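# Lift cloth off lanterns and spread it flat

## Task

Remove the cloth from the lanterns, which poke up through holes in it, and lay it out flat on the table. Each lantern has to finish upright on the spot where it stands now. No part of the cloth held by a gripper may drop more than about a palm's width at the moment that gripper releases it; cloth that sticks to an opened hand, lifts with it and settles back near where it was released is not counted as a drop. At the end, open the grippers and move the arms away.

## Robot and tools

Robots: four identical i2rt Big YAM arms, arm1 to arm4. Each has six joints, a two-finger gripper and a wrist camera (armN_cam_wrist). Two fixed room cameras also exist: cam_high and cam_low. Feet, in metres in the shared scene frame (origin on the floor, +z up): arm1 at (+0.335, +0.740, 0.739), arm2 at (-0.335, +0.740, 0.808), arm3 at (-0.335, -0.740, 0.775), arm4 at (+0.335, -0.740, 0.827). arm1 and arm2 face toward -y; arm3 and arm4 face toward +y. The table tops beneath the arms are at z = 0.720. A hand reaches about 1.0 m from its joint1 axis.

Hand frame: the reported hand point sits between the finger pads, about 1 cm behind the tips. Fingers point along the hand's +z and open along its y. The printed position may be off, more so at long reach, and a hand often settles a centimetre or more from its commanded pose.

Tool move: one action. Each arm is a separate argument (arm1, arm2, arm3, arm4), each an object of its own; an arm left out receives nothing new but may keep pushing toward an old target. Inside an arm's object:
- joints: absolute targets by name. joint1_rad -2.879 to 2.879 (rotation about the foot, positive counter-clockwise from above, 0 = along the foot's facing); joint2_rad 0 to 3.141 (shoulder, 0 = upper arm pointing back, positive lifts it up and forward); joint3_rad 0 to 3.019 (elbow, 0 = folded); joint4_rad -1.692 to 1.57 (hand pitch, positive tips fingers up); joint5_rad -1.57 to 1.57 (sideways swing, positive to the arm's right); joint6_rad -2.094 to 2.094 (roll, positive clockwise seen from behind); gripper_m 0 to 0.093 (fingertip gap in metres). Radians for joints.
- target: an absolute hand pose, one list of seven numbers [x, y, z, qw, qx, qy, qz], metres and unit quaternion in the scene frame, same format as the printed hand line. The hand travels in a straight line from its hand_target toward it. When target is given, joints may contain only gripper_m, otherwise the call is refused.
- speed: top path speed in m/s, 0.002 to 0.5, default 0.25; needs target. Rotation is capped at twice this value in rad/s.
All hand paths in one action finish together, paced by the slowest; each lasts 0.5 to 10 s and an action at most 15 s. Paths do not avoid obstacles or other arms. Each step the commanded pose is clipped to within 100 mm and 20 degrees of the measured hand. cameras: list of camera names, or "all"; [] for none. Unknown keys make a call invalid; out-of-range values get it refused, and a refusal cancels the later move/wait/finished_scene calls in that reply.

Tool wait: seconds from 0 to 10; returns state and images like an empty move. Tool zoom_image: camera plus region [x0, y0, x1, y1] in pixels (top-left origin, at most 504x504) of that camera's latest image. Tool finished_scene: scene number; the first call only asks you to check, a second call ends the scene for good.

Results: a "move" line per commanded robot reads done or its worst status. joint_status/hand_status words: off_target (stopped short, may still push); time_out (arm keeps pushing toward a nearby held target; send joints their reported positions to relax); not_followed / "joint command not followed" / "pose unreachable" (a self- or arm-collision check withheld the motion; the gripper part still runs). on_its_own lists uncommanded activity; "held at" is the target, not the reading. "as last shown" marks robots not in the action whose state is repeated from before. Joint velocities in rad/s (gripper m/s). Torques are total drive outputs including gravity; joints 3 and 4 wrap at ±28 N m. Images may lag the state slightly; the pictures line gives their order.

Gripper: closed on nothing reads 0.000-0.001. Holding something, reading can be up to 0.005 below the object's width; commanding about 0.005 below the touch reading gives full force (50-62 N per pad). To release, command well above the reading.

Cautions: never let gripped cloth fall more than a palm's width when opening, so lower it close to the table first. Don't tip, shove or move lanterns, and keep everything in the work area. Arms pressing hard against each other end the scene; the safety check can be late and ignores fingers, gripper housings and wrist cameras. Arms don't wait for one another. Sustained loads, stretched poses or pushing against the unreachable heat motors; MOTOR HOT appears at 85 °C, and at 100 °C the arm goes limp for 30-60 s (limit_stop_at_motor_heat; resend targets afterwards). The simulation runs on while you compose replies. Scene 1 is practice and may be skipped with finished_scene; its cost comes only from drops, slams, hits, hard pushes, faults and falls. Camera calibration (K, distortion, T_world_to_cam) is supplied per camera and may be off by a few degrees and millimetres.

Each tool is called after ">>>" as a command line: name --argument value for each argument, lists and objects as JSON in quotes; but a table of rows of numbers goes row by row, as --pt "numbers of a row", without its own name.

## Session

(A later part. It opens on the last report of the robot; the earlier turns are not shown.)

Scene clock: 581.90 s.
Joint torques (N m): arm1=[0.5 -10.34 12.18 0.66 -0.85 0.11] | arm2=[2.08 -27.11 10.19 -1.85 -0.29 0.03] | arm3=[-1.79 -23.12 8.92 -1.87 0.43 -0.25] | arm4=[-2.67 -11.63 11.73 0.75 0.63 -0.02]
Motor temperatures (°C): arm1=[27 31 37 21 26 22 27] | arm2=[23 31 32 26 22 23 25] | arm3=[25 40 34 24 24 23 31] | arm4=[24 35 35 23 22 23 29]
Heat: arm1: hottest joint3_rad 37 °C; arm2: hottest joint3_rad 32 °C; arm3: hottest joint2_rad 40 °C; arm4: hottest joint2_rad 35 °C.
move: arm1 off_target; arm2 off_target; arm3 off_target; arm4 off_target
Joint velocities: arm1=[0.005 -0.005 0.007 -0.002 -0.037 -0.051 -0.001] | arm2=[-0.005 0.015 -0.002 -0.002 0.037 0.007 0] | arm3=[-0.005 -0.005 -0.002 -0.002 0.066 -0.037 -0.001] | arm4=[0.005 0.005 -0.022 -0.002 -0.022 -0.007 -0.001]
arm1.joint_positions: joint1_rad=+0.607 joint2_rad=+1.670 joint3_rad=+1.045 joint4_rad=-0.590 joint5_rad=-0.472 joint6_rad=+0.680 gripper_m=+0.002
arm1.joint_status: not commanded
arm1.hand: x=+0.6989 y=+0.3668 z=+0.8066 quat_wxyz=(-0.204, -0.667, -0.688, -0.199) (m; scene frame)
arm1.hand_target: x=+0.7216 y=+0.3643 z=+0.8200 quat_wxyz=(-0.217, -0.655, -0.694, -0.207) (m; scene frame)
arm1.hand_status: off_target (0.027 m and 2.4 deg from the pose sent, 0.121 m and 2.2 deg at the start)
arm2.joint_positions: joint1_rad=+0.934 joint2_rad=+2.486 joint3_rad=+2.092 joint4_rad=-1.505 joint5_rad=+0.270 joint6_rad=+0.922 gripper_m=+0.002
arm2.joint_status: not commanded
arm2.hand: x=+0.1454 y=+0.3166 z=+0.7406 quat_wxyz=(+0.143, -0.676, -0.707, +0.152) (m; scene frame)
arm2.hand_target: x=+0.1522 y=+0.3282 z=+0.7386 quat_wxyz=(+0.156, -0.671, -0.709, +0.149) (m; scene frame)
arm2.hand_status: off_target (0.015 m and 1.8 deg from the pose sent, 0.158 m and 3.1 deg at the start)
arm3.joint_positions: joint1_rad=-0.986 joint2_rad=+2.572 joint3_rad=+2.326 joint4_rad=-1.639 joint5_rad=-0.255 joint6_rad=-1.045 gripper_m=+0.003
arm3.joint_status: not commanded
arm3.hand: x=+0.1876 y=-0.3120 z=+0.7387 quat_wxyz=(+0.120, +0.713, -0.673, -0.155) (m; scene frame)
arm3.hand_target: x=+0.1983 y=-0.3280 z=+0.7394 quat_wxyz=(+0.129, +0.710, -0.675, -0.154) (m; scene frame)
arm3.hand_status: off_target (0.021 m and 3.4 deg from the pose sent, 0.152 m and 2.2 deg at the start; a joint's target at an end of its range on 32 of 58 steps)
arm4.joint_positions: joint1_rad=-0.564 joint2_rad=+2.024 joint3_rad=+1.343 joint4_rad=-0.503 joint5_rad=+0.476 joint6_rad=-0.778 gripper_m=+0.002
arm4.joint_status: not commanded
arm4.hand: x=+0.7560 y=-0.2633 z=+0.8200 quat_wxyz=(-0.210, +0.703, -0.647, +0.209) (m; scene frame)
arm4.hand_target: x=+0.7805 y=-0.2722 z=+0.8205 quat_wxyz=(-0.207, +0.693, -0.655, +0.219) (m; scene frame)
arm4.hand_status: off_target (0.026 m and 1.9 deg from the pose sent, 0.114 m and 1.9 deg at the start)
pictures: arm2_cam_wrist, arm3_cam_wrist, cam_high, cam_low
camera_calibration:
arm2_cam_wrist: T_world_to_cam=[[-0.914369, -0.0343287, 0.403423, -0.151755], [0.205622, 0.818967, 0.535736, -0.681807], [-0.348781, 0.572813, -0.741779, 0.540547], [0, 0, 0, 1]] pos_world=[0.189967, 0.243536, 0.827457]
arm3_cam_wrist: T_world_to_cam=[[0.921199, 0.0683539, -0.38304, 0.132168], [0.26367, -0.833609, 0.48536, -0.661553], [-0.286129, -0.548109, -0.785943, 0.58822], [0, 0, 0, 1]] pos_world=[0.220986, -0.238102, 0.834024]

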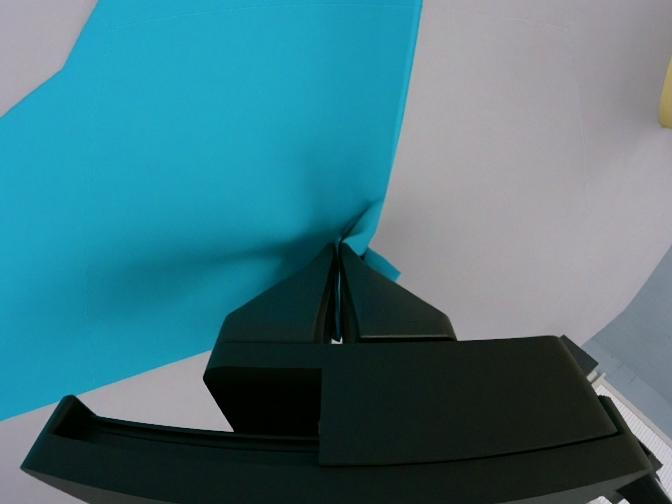

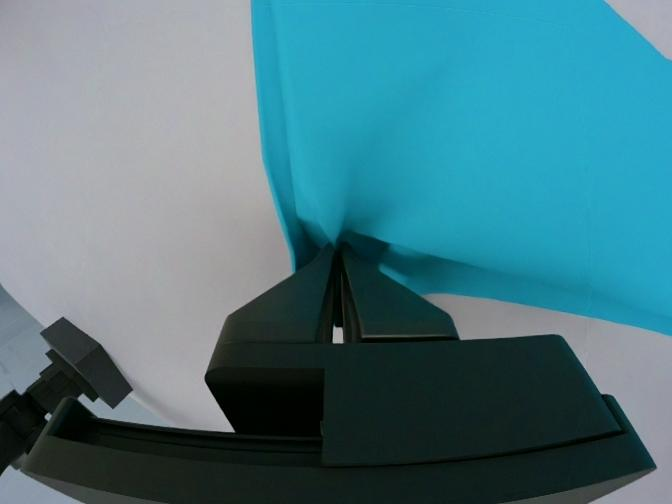

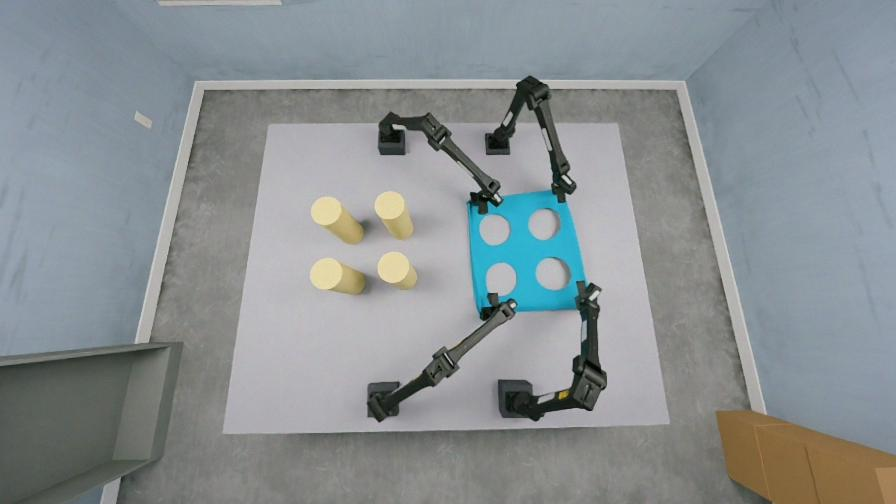

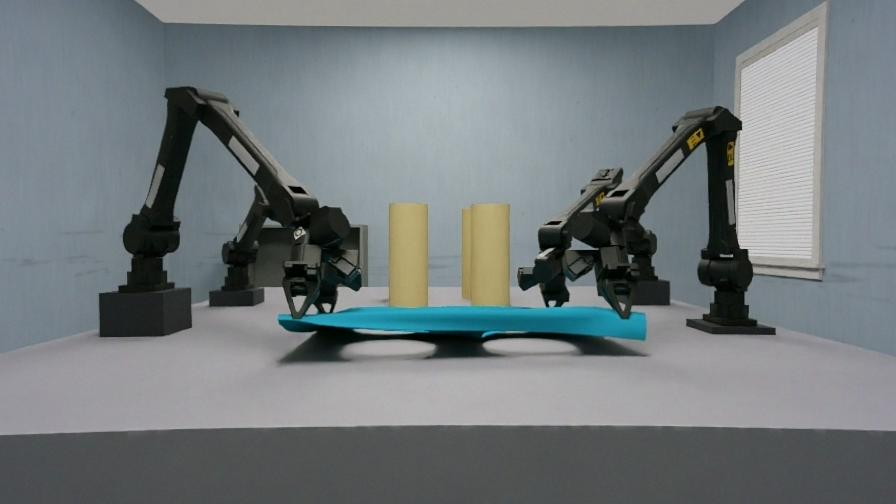

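>>> move --arm2 '{"target": [0.148, 0.327, 0.744, 0, 0.6871, 0.7266, 0], "speed": 0.3}' --arm3 '{"target": [0.195, -0.327, 0.744, 0, 0.7266, -0.6871, 0], "speed": 0.3}' --cameras '["arm2_cam_wrist", "arm3_cam_wrist"]'

>>> move --arm2 '{"joints": {"gripper_m": 0.05}}' --arm3 '{"joints": {"gripper_m": 0.05}}' --cameras '["arm2_cam_wrist", "arm3_cam_wrist", "cam_high"]'

Scene clock: 631.23 s.
Joint torques (N m): arm1=[1.32 -10.64 12.21 0.73 -0.86 0.09] | arm2=[2.43 -26.99 6.08 0.24 -0.42 -0.21] | arm3=[-1.2 -24.23 5.46 -0.05 0.5 0.09] | arm4=[-2.67 -11.63 11.73 0.75 0.62 -0.03]
Motor temperatures (°C): arm1=[27 31 39 21 26 22 27] | arm2=[23 34 35 26 22 23 25] | arm3=[25 39 37 24 24 23 31] | arm4=[24 36 38 23 22 23 29]
Heat: arm1: hottest joint3_rad 39 °C; arm2: hottest joint3_rad 35 °C; arm3: hottest joint2_rad 39 °C; arm4: hottest joint3_rad 38 °C.
move: arm2 off_target; arm3 off_target
Joint velocities: arm1=[-0.015 -0.005 -0.012 0.007 -0.022 0.037 0] | arm2=[0.005 -0.005 -0.017 -0.002 -0.007 -0.037 -0.001] | arm3=[-0.005 -0.005 0.002 -0.017 -0.051 0.081 0.001] | arm4=[-0.005 -0.005 -0.012 -0.002 -0.007 -0.007 0]
arm1.joint_positions: joint1_rad=+0.607 joint2_rad=+1.670 joint3_rad=+1.045 joint4_rad=-0.587 joint5_rad=-0.472 joint6_rad=+0.681 gripper_m=+0.002
arm1.joint_status: not commanded
arm1.hand: x=+0.6992 y=+0.3663 z=+0.8068 quat_wxyz=(-0.205, -0.667, -0.688, -0.199) (m; scene frame)
arm1.hand_target: x=+0.7216 y=+0.3643 z=+0.8200 quat_wxyz=(-0.217, -0.655, -0.694, -0.207) (m; scene frame)
arm1.hand_status: not commanded
arm2.joint_positions: joint1_rad=+0.864 joint2_rad=+2.253 joint3_rad=+1.713 joint4_rad=-1.014 joint5_rad=+0.014 joint6_rad=+0.824 gripper_m=+0.002
arm2.joint_status: not commanded
arm2.hand: x=+0.1480 y=+0.3130 z=+0.7457 quat_wxyz=(-0.007, -0.697, -0.717, +0.005) (m; scene frame)
arm2.hand_target: x=+0.1479 y=+0.3271 z=+0.7443 quat_wxyz=(+0.001, -0.687, -0.726, -0.001) (m; scene frame)
arm2.hand_status: off_target (0.014 m and 1.9 deg from the pose sent, 0.011 m and 24.1 deg at the start)
arm3.joint_positions: joint1_rad=-0.927 joint2_rad=+2.324 joint3_rad=+1.892 joint4_rad=-1.149 joint5_rad=-0.012 joint6_rad=-0.976 gripper_m=+0.003
arm3.joint_status: not commanded
arm3.hand: x=+0.1880 y=-0.3131 z=+0.7372 quat_wxyz=(-0.002, +0.737, -0.676, -0.007) (m; scene frame)
arm3.hand_target: x=+0.1941 y=-0.3276 z=+0.7438 quat_wxyz=(+0.000, +0.728, -0.686, -0.001) (m; scene frame)
arm3.hand_status: off_target (0.017 m and 2.0 deg from the pose sent, 0.018 m and 22.6 deg at the start)
arm4.joint_positions: joint1_rad=-0.564 joint2_rad=+2.024 joint3_rad=+1.343 joint4_rad=-0.503 joint5_rad=+0.476 joint6_rad=-0.779 gripper_m=+0.002
arm4.joint_status: not commanded
arm4.hand: x=+0.7560 y=-0.2633 z=+0.8200 quat_wxyz=(-0.210, +0.703, -0.647, +0.209) (m; scene frame)
arm4.hand_target: x=+0.7805 y=-0.2722 z=+0.8205 quat_wxyz=(-0.207, +0.693, -0.655, +0.219) (m; scene frame)
arm4.hand_status: not commanded
pictures: arm2_cam_wrist, arm3_cam_wrist
camera_calibration:
arm2_cam_wrist: T_world_to_cam=[[-0.999721, -0.0218439, -0.00897086, 0.164723], [-0.0230255, 0.817418, 0.575585, -0.67746], [-0.0052401, 0.575631, -0.817693, 0.552164], [0, 0, 0, 1]] pos_world=[0.151972, 0.239523, 0.842914]
arm3_cam_wrist: T_world_to_cam=[[0.995896, 0.0898752, -0.010624, -0.150595], [0.0798304, -0.817102, 0.57094, -0.685208], [0.0426324, -0.569445, -0.820923, 0.543976], [0, 0, 0, 1]] pos_world=[0.181487, -0.236586, 0.836175]

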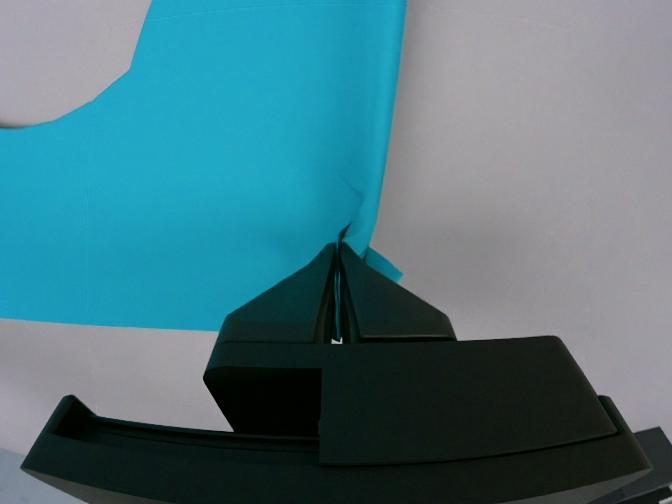

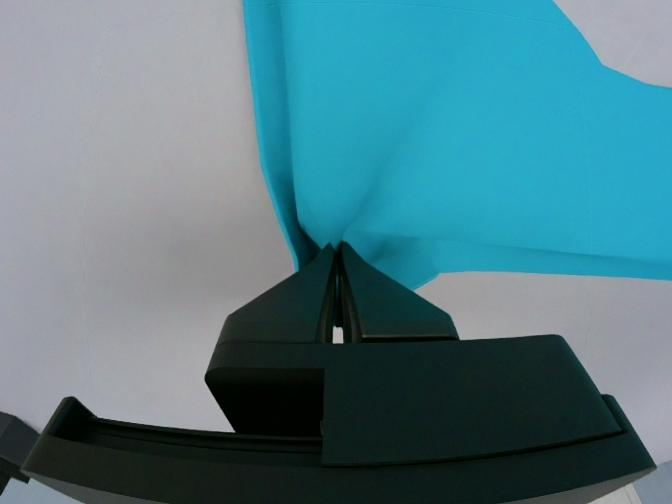

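Scene clock: 631.97 s.
Joint torques (N m): arm1=[0.56 -10.4 11.77 0.55 -0.75 0.06] | arm2=[1.73 -26.87 7.23 0.16 -0.08 -0.18] | arm3=[-0.32 -23.94 6.31 -0.08 0.15 0.1] | arm4=[-2.37 -11.63 11.28 0.76 0.62 -0.03]
Motor temperatures (°C): arm1=[27 31 39 21 26 22 27] | arm2=[23 34 35 26 22 23 25] | arm3=[25 39 37 24 24 23 31] | arm4=[24 36 38 23 22 23 29]
Heat: arm1: hottest joint3_rad 39 °C; arm2: hottest joint3_rad 35 °C; arm3: hottest joint2_rad 39 °C; arm4: hottest joint3_rad 38 °C.
move: arm2 done; arm3 done
Joint velocities: arm1=[-0.015 -0.005 -0.002 -0.007 0.037 0.022 -0.001] | arm2=[-0.005 0.005 -0.002 -0.002 0.022 0.037 -0.001] | arm3=[-0.005 -0.005 0.002 0.017 -0.081 0.007 0] | arm4=[0.005 -0.005 -0.002 -0.007 -0.022 0.037 0]
arm1.joint_positions: joint1_rad=+0.617 joint2_rad=+1.670 joint3_rad=+1.050 joint4_rad=-0.587 joint5_rad=-0.474 joint6_rad=+0.682 gripper_m=+0.002
arm1.joint_status: not commanded
arm1.hand: x=+0.7043 y=+0.3686 z=+0.8086 quat_wxyz=(-0.206, -0.663, -0.691, -0.200) (m; scene frame)
arm1.hand_target: x=+0.7215 y=+0.3643 z=+0.8199 quat_wxyz=(-0.217, -0.655, -0.693, -0.207) (m; scene frame)
arm1.hand_status: not commanded
arm2.joint_positions: joint1_rad=+0.868 joint2_rad=+2.253 joint3_rad=+1.698 joint4_rad=-1.014 joint5_rad=+0.005 joint6_rad=+0.820 gripper_m=+0.050
arm2.joint_status: all done
arm2.hand: x=+0.1457 y=+0.3203 z=+0.7408 quat_wxyz=(+0.000, -0.695, -0.719, +0.001) (m; scene frame)
arm2.hand_target: x=+0.1479 y=+0.3269 z=+0.7442 quat_wxyz=(+0.001, -0.687, -0.726, -0.001) (m; scene frame)
arm2.hand_status: not commanded
arm3.joint_positions: joint1_rad=-0.940 joint2_rad=+2.322 joint3_rad=+1.880 joint4_rad=-1.149 joint5_rad=-0.002 joint6_rad=-0.976 gripper_m=+0.050
arm3.joint_status: all done
arm3.hand: x=+0.1910 y=-0.3240 z=+0.7339 quat_wxyz=(+0.004, +0.733, -0.680, -0.003) (m; scene frame)
arm3.hand_target: x=+0.1940 y=-0.3276 z=+0.7438 quat_wxyz=(+0.000, +0.728, -0.686, -0.001) (m; scene frame)
arm3.hand_status: not commanded
arm4.joint_positions: joint1_rad=-0.567 joint2_rad=+2.024 joint3_rad=+1.349 joint4_rad=-0.503 joint5_rad=+0.476 joint6_rad=-0.779 gripper_m=+0.002
arm4.joint_status: not commanded
arm4.hand: x=+0.7589 y=-0.2625 z=+0.8222 quat_wxyz=(-0.212, +0.701, -0.648, +0.209) (m; scene frame)
arm4.hand_target: x=+0.7806 y=-0.2723 z=+0.8205 quat_wxyz=(-0.207, +0.693, -0.655, +0.219) (m; scene frame)
arm4.hand_status: not commanded
pictures: arm2_cam_wrist, arm3_cam_wrist, cam_high
camera_calibration:
arm2_cam_wrist: T_world_to_cam=[[-0.999557, -0.0294784, -0.00421818, 0.161438], [-0.026309, 0.807833, 0.588824, -0.686924], [-0.01395, 0.588674, -0.80825, 0.534074], [0, 0, 0, 1]] pos_world=[0.150745, 0.245284, 0.836824]
arm3_cam_wrist: T_world_to_cam=[[0.996945, 0.0768363, -0.0140487, -0.154494], [0.0706211, -0.809814, 0.582421, -0.696798], [0.0333742, -0.581634, -0.812766, 0.526648], [0, 0, 0, 1]] pos_world=[0.185654, -0.246089, 0.831701]

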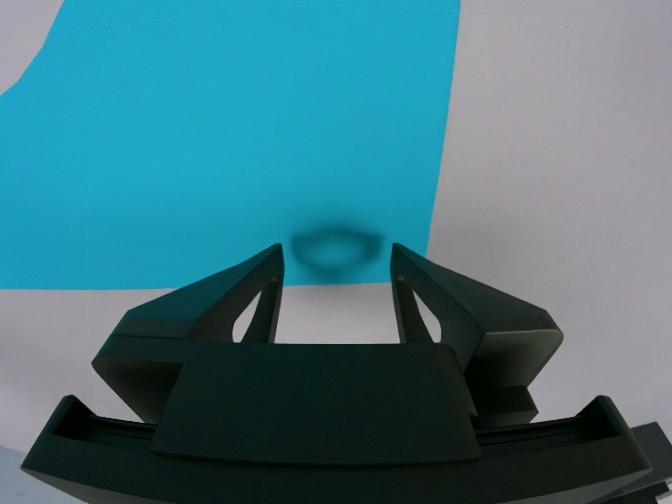

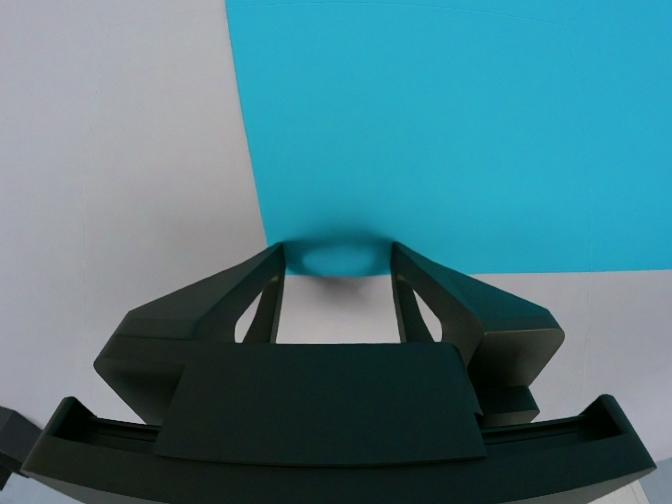

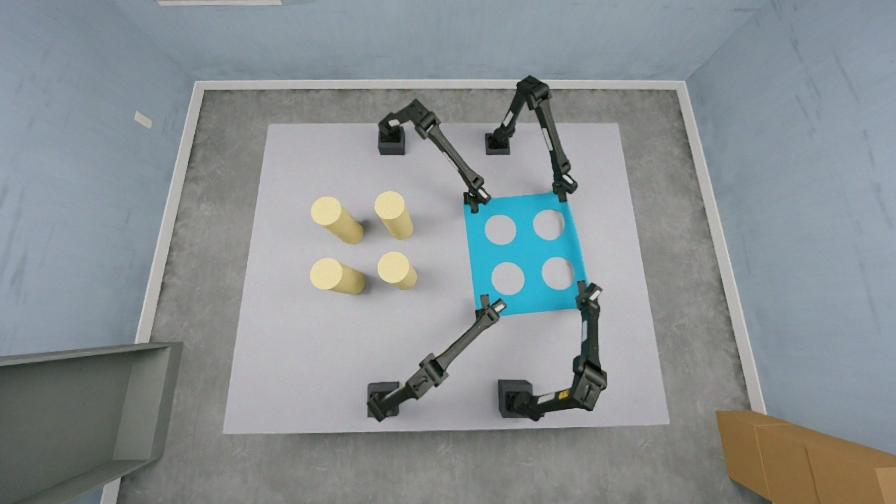

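>>> zoom_image --camera "cam_high" --region '[440, 170, 620, 350]'

>>> zoom_image --camera "arm2_cam_wrist" --region '[270, 0, 570, 320]'

>>> zoom_image --camera "arm3_cam_wrist" --region '[170, 0, 470, 320]'

Scaled by 2.800.

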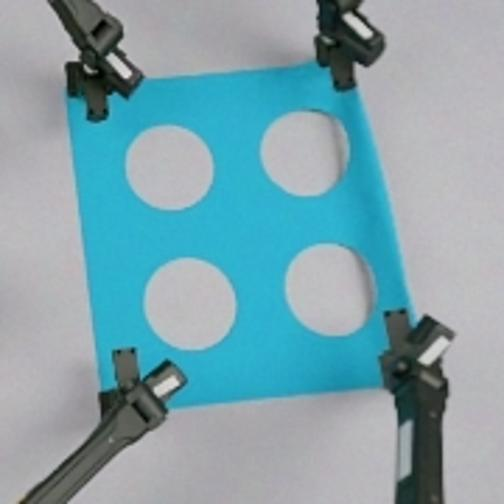

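Scaled by 1.575 from the camera's 672x504 image, which has a finer 960x720 frame.

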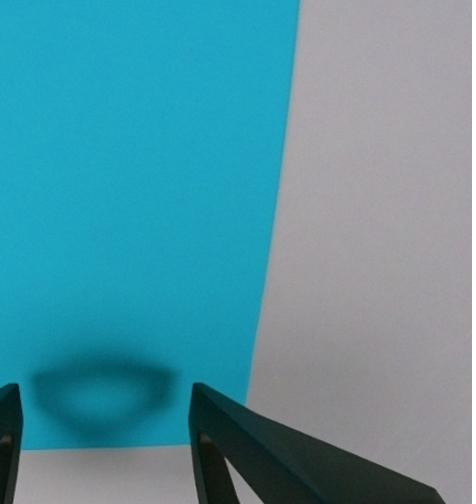

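Scaled by 1.575 from the camera's 672x504 image, which has a finer 960x720 frame.

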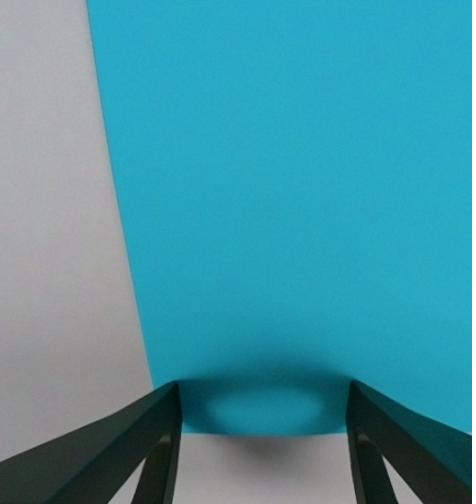

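>>> move --arm1 '{"target": [0.762, 0.366, 0.855, 0.2185, 0.6553, 0.6930, 0.2066], "speed": 0.2}' --arm2 '{"target": [0.148, 0.327, 0.80, 0, 0.6871, 0.7266, 0], "speed": 0.2}' --arm3 '{"target": [0.194, -0.3276, 0.80, 0, 0.7266, -0.6871, 0], "speed": 0.2}' --arm4 '{"target": [0.821, -0.270, 0.845, -0.2066, 0.6930, -0.6553, 0.2185], "speed": 0.2}' --cameras '["cam_high", "cam_low", "arm1_cam_wrist", "arm4_cam_wrist"]'

Scene clock: 656.63 s.
Joint torques (N m): arm1=[-0.5 -11.11 12.33 0.24 -0.3 0.07] | arm2=[1.55 -25.47 10.24 -0.16 -0.03 -0.18] | arm3=[-0.38 -24.35 9.61 -0.5 0.16 0.14] | arm4=[-1.38 -12.16 11.84 0.4 0.43 -0.04]
Motor temperatures (°C): arm1=[26 31 40 21 26 22 27] | arm2=[23 34 34 26 22 23 24] | arm3=[25 44 35 24 24 23 30] | arm4=[24 36 38 22 22 23 29]
Heat: arm1: hottest joint3_rad 40 °C; arm2: hottest joint2_rad 34 °C; arm3: hottest joint2_rad 44 °C; arm4: hottest joint3_rad 38 °C.
move: arm1 off_target; arm2 off_target; arm3 off_target; arm4 off_target
Joint velocities: arm1=[-0.015 -0.015 -0.007 0.002 0.022 0.037 0] | arm2=[0.015 -0.015 0.007 -0.017 0.037 0.037 0] | arm3=[0.005 0.015 -0.002 -0.007 -0.051 -0.066 0] | arm4=[-0.005 0.005 0.007 -0.002 -0.022 -0.022 0.001]
arm1.joint_positions: joint1_rad=+0.691 joint2_rad=+1.671 joint3_rad=+1.157 joint4_rad=-0.641 joint5_rad=-0.455 joint6_rad=+0.752 gripper_m=+0.002
arm1.joint_status: not commanded
arm1.hand: x=+0.7510 y=+0.3700 z=+0.8461 quat_wxyz=(-0.216, -0.656, -0.694, -0.203) (m; scene frame)
arm1.hand_target: x=+0.7620 y=+0.3666 z=+0.8548 quat_wxyz=(-0.218, -0.655, -0.693, -0.207) (m; scene frame)
arm1.hand_status: off_target (0.015 m and 0.6 deg from the pose sent, 0.074 m and 1.8 deg at the start)
arm2.joint_positions: joint1_rad=+0.868 joint2_rad=+2.173 joint3_rad=+1.698 joint4_rad=-1.109 joint5_rad=+0.005 joint6_rad=+0.819 gripper_m=+0.050
arm2.joint_status: not commanded
arm2.hand: x=+0.1383 y=+0.3264 z=+0.7905 quat_wxyz=(+0.007, -0.694, -0.720, +0.001) (m; scene frame)
arm2.hand_target: x=+0.1484 y=+0.3267 z=+0.8002 quat_wxyz=(+0.000, -0.687, -0.727, +0.000) (m; scene frame)
arm2.hand_status: off_target (0.014 m and 1.4 deg from the pose sent, 0.060 m and 1.2 deg at the start)
arm3.joint_positions: joint1_rad=-0.940 joint2_rad=+2.271 joint3_rad=+1.880 joint4_rad=-1.247 joint5_rad=-0.001 joint6_rad=-0.976 gripper_m=+0.050
arm3.joint_status: not commanded
arm3.hand: x=+0.1785 y=-0.3342 z=+0.7675 quat_wxyz=(+0.028, +0.733, -0.680, -0.006) (m; scene frame)
arm3.hand_target: x=+0.1937 y=-0.3278 z=+0.7998 quat_wxyz=(+0.000, +0.727, -0.687, +0.000) (m; scene frame)
arm3.hand_status: off_target (0.037 m and 3.4 deg from the pose sent, 0.066 m and 1.2 deg at the start)
arm4.joint_positions: joint1_rad=-0.630 joint2_rad=+2.037 joint3_rad=+1.452 joint4_rad=-0.557 joint5_rad=+0.460 joint6_rad=-0.831 gripper_m=+0.002
arm4.joint_status: not commanded
arm4.hand: x=+0.8063 y=-0.2632 z=+0.8494 quat_wxyz=(-0.217, +0.694, -0.653, +0.211) (m; scene frame)
arm4.hand_target: x=+0.8204 y=-0.2707 z=+0.8451 quat_wxyz=(-0.207, +0.693, -0.655, +0.219) (m; scene frame)
arm4.hand_status: off_target (0.017 m and 1.5 deg from the pose sent, 0.067 m and 1.8 deg at the start)
pictures: arm1_cam_wrist, arm4_cam_wrist, cam_high, cam_low
camera_calibration:
arm1_cam_wrist: T_world_to_cam=[[-0.817308, -0.0578135, -0.573293, 1.122], [-0.358641, 0.829773, 0.427614, -0.391254], [0.450981, 0.555099, -0.698914, 0.177621], [0, 0, 0, 1]] pos_world=[0.696593, 0.290922, 0.934681]
arm4_cam_wrist: T_world_to_cam=[[0.813843, 0.060222, 0.577956, -1.13218], [-0.289471, -0.820401, 0.493101, -0.397729], [0.503851, -0.568608, -0.650245, 0.117076], [0, 0, 0, 1]] pos_world=[0.7473, -0.191544, 0.9266]

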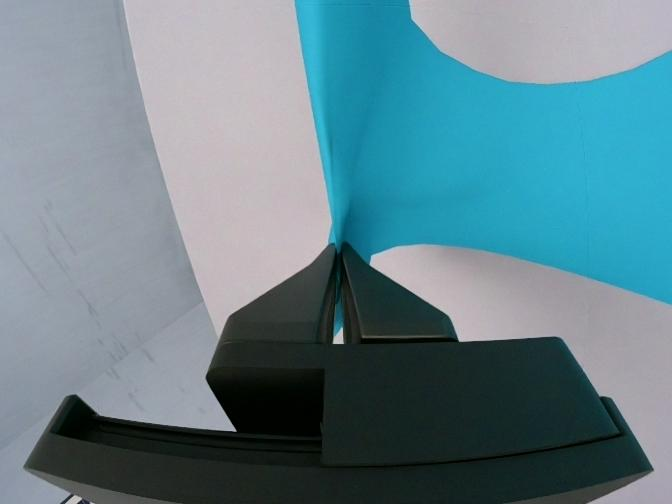

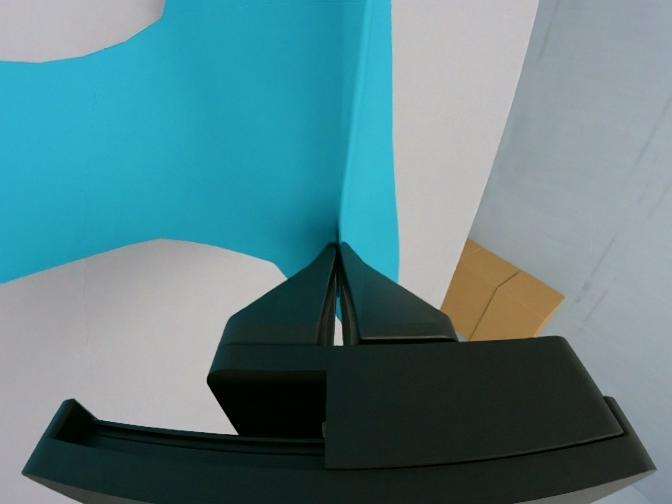

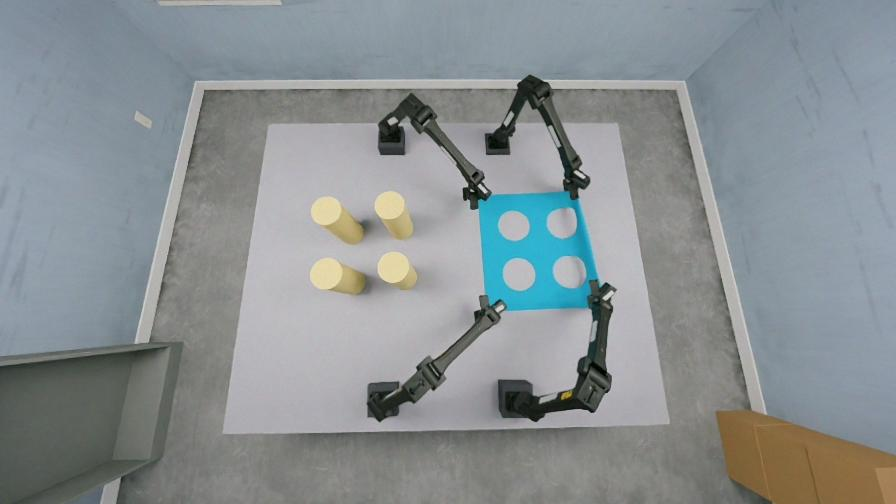

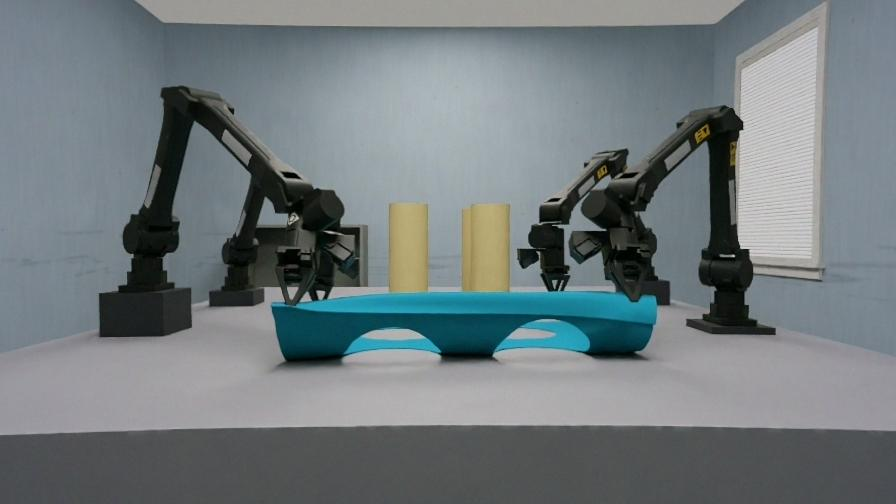

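>>> move --arm1 '{"target": [0.778, 0.366, 0.774, 0.2185, 0.6553, 0.6930, 0.2066], "speed": 0.12}' --arm4 '{"target": [0.836, -0.271, 0.762, -0.2066, 0.6930, -0.6553, 0.2185], "speed": 0.12}' --cameras '["cam_high", "cam_low", "arm1_cam_wrist", "arm4_cam_wrist"]'

Scene clock: 681.90 s.
Joint torques (N m): arm1=[-0.15 -12.86 7.86 0.99 -0.21 0.1] | arm2=[1.49 -25.41 10.06 -0.17 -0.02 -0.18] | arm3=[-0.21 -24.29 9.54 -0.5 0.16 0.13] | arm4=[-1.73 -13.39 11.03 1.25 0.3 -0.05]
Motor temperatures (°C): arm1=[26 32 40 21 25 22 27] | arm2=[23 36 35 26 22 23 24] | arm3=[25 45 37 24 24 23 29] | arm4=[24 37 37 22 22 23 29]
Heat: arm1: hottest joint3_rad 40 °C; arm2: hottest joint2_rad 36 °C; arm3: hottest joint2_rad 45 °C; arm4: hottest joint2_rad 37 °C.
move: arm1 done; arm4 off_target
Joint velocities: arm1=[0.005 -0.015 -0.007 0.002 -0.051 0.007 0] | arm2=[0.005 -0.005 0.012 0.007 -0.022 -0.022 0.001] | arm3=[0.005 -0.005 0.002 -0.007 -0.051 0.081 0] | arm4=[-0.015 -0.005 0.012 -0.007 -0.007 -0.081 -0.001]
arm1.joint_positions: joint1_rad=+0.711 joint2_rad=+1.817 joint3_rad=+1.144 joint4_rad=-0.455 joint5_rad=-0.447 joint6_rad=+0.778 gripper_m=+0.002
arm1.joint_status: not commanded
arm1.hand: x=+0.7731 y=+0.3581 z=+0.7783 quat_wxyz=(-0.224, -0.655, -0.692, -0.203) (m; scene frame)
arm1.hand_target: x=+0.7774 y=+0.3667 z=+0.7738 quat_wxyz=(-0.218, -0.655, -0.693, -0.207) (m; scene frame)
arm1.hand_status: done (0.010 m and 0.8 deg from the pose sent, 0.077 m and 0.6 deg at the start)
arm2.joint_positions: joint1_rad=+0.868 joint2_rad=+2.173 joint3_rad=+1.698 joint4_rad=-1.109 joint5_rad=+0.005 joint6_rad=+0.819 gripper_m=+0.050
arm2.joint_status: not commanded
arm2.hand: x=+0.1383 y=+0.3264 z=+0.7905 quat_wxyz=(+0.007, -0.694, -0.720, +0.001) (m; scene frame)
arm2.hand_target: x=+0.1484 y=+0.3267 z=+0.8002 quat_wxyz=(+0.000, -0.687, -0.727, +0.000) (m; scene frame)
arm2.hand_status: not commanded
arm3.joint_positions: joint1_rad=-0.940 joint2_rad=+2.271 joint3_rad=+1.880 joint4_rad=-1.247 joint5_rad=-0.001 joint6_rad=-0.976 gripper_m=+0.050
arm3.joint_status: not commanded
arm3.hand: x=+0.1785 y=-0.3342 z=+0.7675 quat_wxyz=(+0.028, +0.733, -0.680, -0.006) (m; scene frame)
arm3.hand_target: x=+0.1937 y=-0.3278 z=+0.7998 quat_wxyz=(+0.000, +0.727, -0.687, +0.000) (m; scene frame)
arm3.hand_status: not commanded
arm4.joint_positions: joint1_rad=-0.647 joint2_rad=+2.193 joint3_rad=+1.453 joint4_rad=-0.422 joint5_rad=+0.455 joint6_rad=-0.852 gripper_m=+0.002
arm4.joint_status: not commanded
arm4.hand: x=+0.8159 y=-0.2665 z=+0.7603 quat_wxyz=(-0.203, +0.700, -0.651, +0.213) (m; scene frame)
arm4.hand_target: x=+0.8359 y=-0.2714 z=+0.7620 quat_wxyz=(-0.207, +0.693, -0.655, +0.219) (m; scene frame)
arm4.hand_status: off_target (0.021 m and 1.2 deg from the pose sent, 0.093 m and 1.5 deg at the start)
pictures: arm1_cam_wrist, arm4_cam_wrist, cam_high, cam_low
camera_calibration:
arm1_cam_wrist: T_world_to_cam=[[-0.810637, -0.0600098, -0.582466, 1.10326], [-0.359883, 0.83574, 0.414756, -0.335649], [0.461901, 0.545836, -0.699078, 0.121838], [0, 0, 0, 1]] pos_world=[0.717273, 0.280219, 0.866999]
arm4_cam_wrist: T_world_to_cam=[[0.823113, 0.0774579, 0.56257, -1.07955], [-0.278602, -0.808158, 0.518904, -0.378922], [0.494839, -0.58385, -0.643626, 0.0506591], [0, 0, 0, 1]] pos_world=[0.757956, -0.193032, 0.836552]

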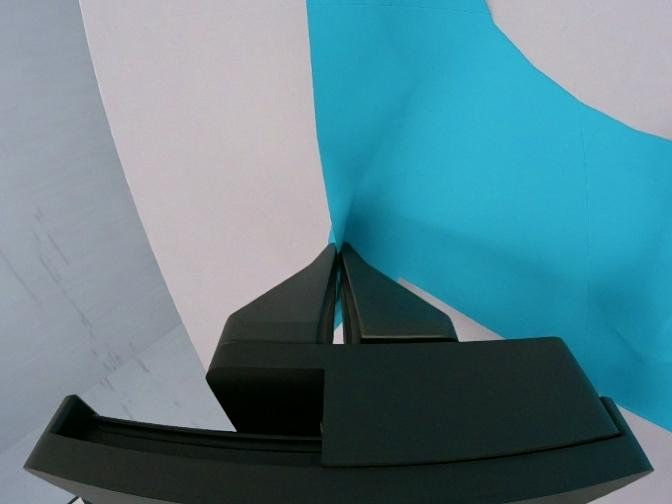

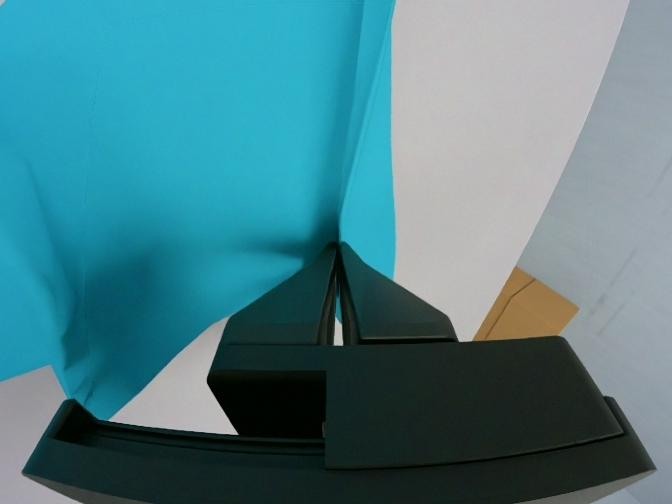

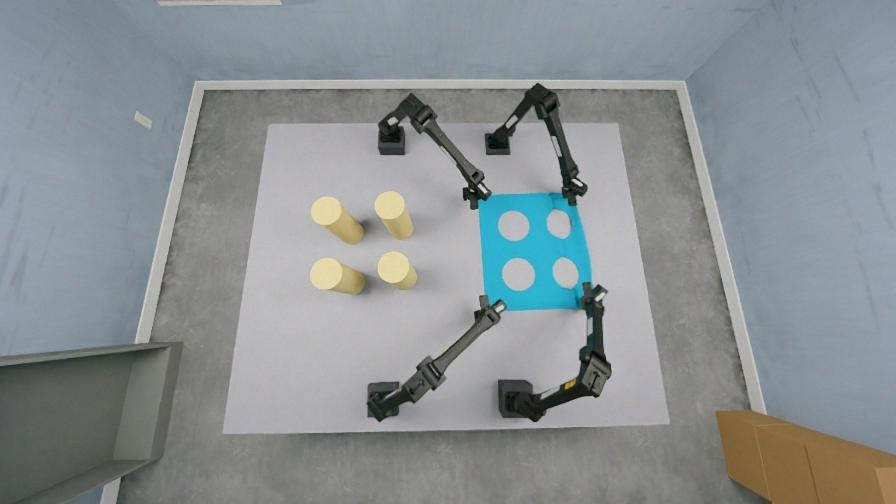

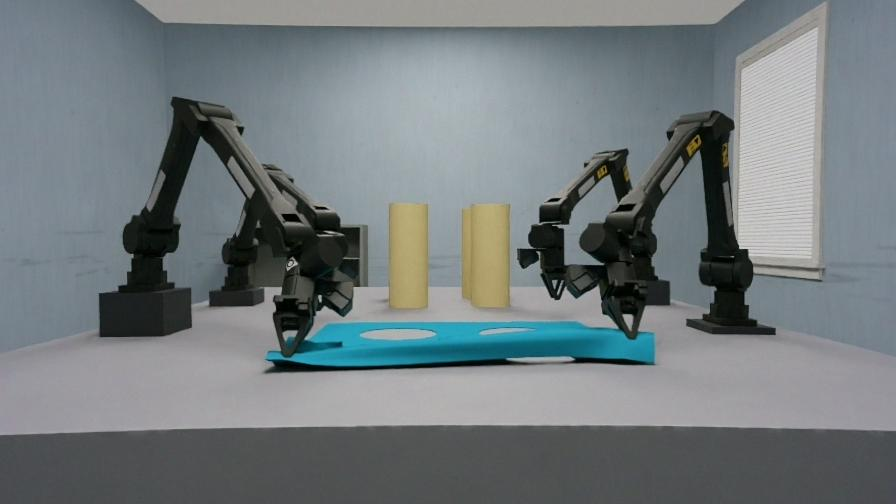

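>>> zoom_image --camera "cam_low" --region '[240, 250, 680, 400]'

>>> zoom_image --camera "cam_high" --region '[460, 170, 620, 330]'

Scaled by 1.145.

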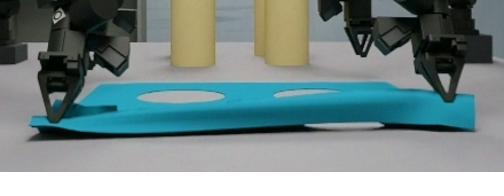

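Scaled by 3.150.

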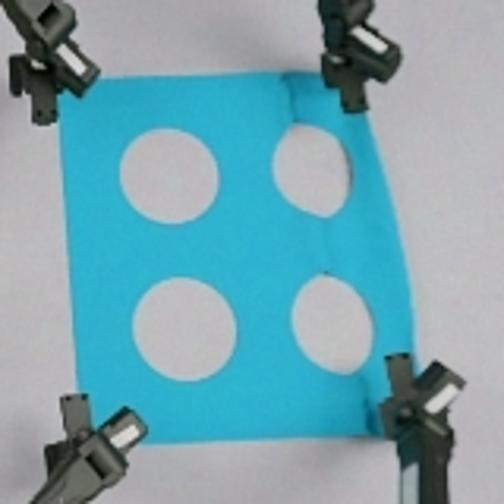

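>>> move --arm1 '{"target": [0.812, 0.366, 0.760, 0.2185, 0.6553, 0.6930, 0.2066], "speed": 0.12}' --arm4 '{"target": [0.858, -0.271, 0.764, -0.2066, 0.6930, -0.6553, 0.2185], "speed": 0.12}' --cameras '["cam_high", "cam_low", "arm1_cam_wrist", "arm4_cam_wrist"]'

Scene clock: 694.07 s.
Joint torques (N m): arm1=[-0.09 -13.22 11.11 0.83 -0.3 0.11] | arm2=[1.49 -25.35 10.07 -0.18 -0.01 -0.17] | arm3=[-0.21 -24.23 9.55 -0.51 0.15 0.14] | arm4=[-2.14 -13.1 11.17 0.61 0.36 -0.03]
Motor temperatures (°C): arm1=[26 32 40 21 25 22 27] | arm2=[23 36 35 26 22 23 24] | arm3=[25 45 37 24 24 23 29] | arm4=[24 36 37 22 22 23 29]
Heat: arm1: hottest joint3_rad 40 °C; arm2: hottest joint2_rad 36 °C; arm3: hottest joint2_rad 45 °C; arm4: hottest joint3_rad 37 °C.
move: arm1 off_target; arm4 off_target
Joint velocities: arm1=[0.005 -0.015 -0.002 0.002 0.037 0.022 -0.001] | arm2=[-0.005 0.005 -0.022 0.012 -0.037 -0.007 0] | arm3=[-0.005 -0.005 -0.002 0.007 0.051 -0.022 0] | arm4=[-0.005 0.005 0.017 -0.007 0.051 -0.037 0]
arm1.joint_positions: joint1_rad=+0.758 joint2_rad=+1.882 joint3_rad=+1.163 joint4_rad=-0.423 joint5_rad=-0.425 joint6_rad=+0.824 gripper_m=+0.002
arm1.joint_status: not commanded
arm1.hand: x=+0.7944 y=+0.3704 z=+0.7504 quat_wxyz=(-0.207, -0.661, -0.692, -0.203) (m; scene frame)
arm1.hand_target: x=+0.8114 y=+0.3669 z=+0.7599 quat_wxyz=(-0.218, -0.655, -0.693, -0.207) (m; scene frame)
arm1.hand_status: off_target (0.021 m and 1.5 deg from the pose sent, 0.044 m and 0.8 deg at the start)
arm2, arm3: as last shown
arm4.joint_positions: joint1_rad=-0.668 joint2_rad=+2.206 joint3_rad=+1.507 joint4_rad=-0.422 joint5_rad=+0.441 joint6_rad=-0.878 gripper_m=+0.002
arm4.joint_status: not commanded
arm4.hand: x=+0.8392 y=-0.2585 z=+0.7716 quat_wxyz=(-0.218, +0.697, -0.650, +0.211) (m; scene frame)
arm4.hand_target: x=+0.8573 y=-0.2716 z=+0.7644 quat_wxyz=(-0.207, +0.693, -0.655, +0.218) (m; scene frame)
arm4.hand_status: off_target (0.024 m and 1.8 deg from the pose sent, 0.043 m and 1.2 deg at the start)
pictures: arm1_cam_wrist, arm4_cam_wrist, cam_high, cam_low
camera_calibration:
arm1_cam_wrist: T_world_to_cam=[[-0.825079, -0.0459575, -0.563145, 1.09673], [-0.3489, 0.825403, 0.443823, -0.353408], [0.444424, 0.562671, -0.697057, 0.0918858], [0, 0, 0, 1]] pos_world=[0.740753, 0.290406, 0.838521]
arm4_cam_wrist: T_world_to_cam=[[0.812872, 0.0677655, 0.578487, -1.11193], [-0.283139, -0.82198, 0.494147, -0.352489], [0.508991, -0.565471, -0.648977, 0.0480992], [0, 0, 0, 1]] pos_world=[0.77957, -0.18719, 0.848634]

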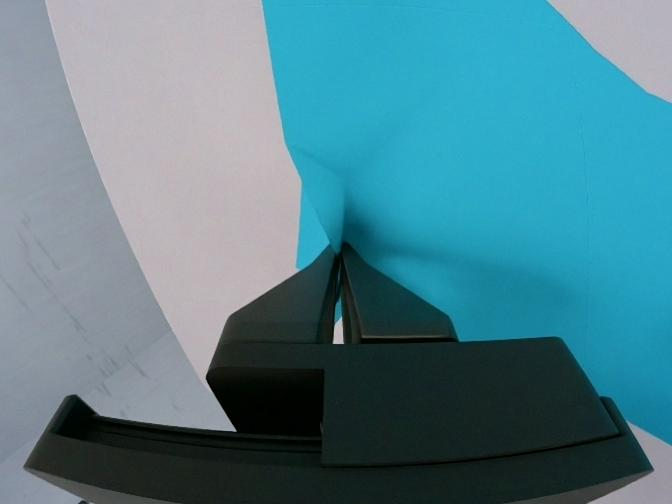

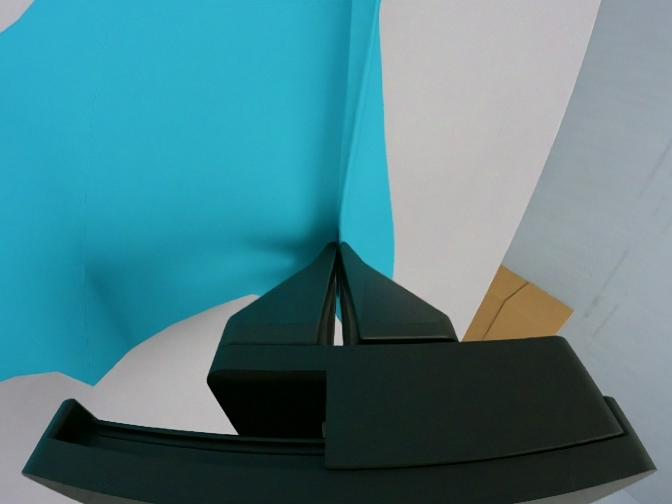

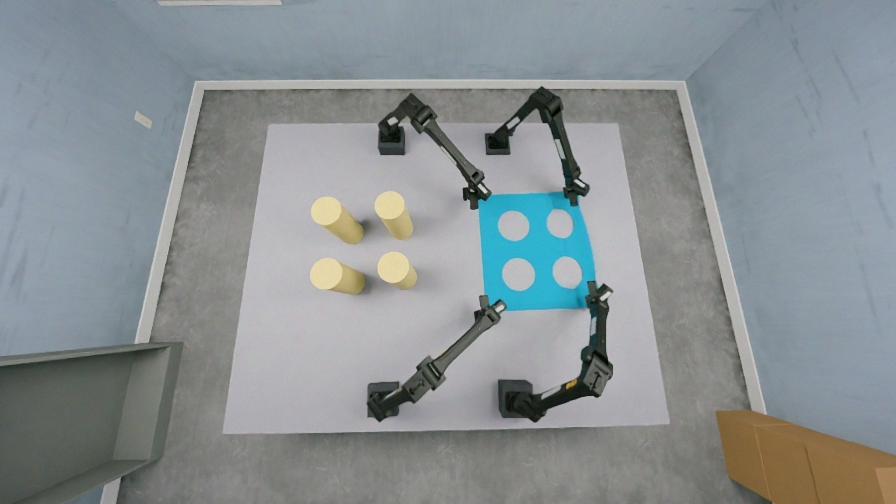

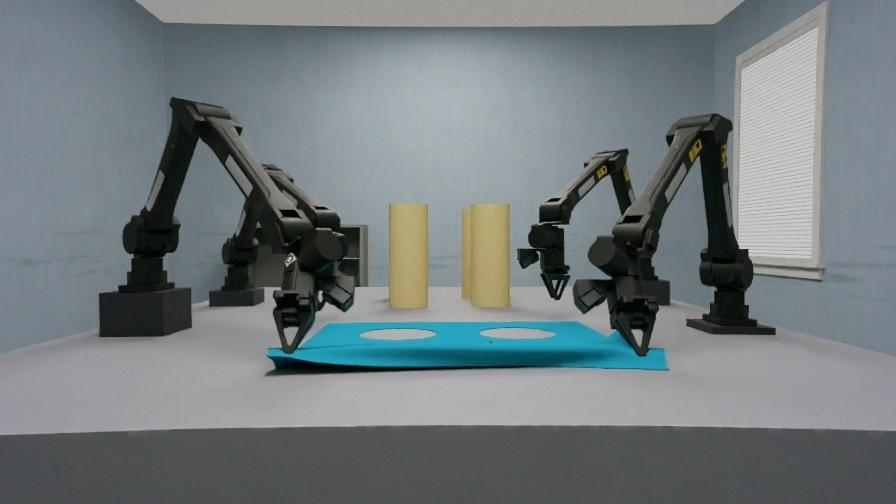

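>>> zoom_image --camera "cam_low" --region '[250, 290, 690, 400]'

>>> zoom_image --camera "cam_high" --region '[460, 170, 620, 330]'

Scaled by 1.145.

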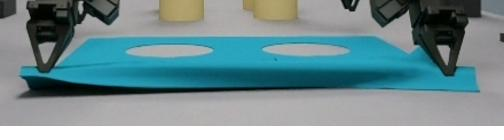

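Scaled by 3.150.

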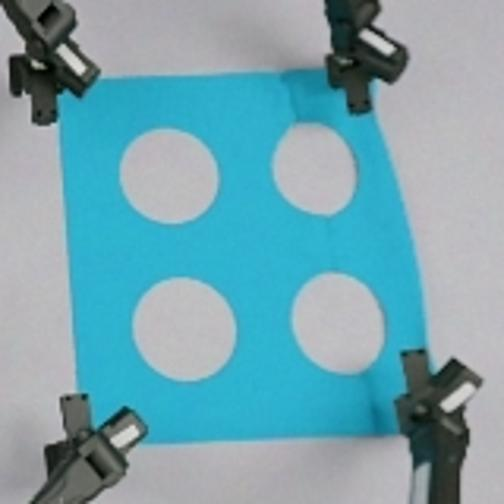

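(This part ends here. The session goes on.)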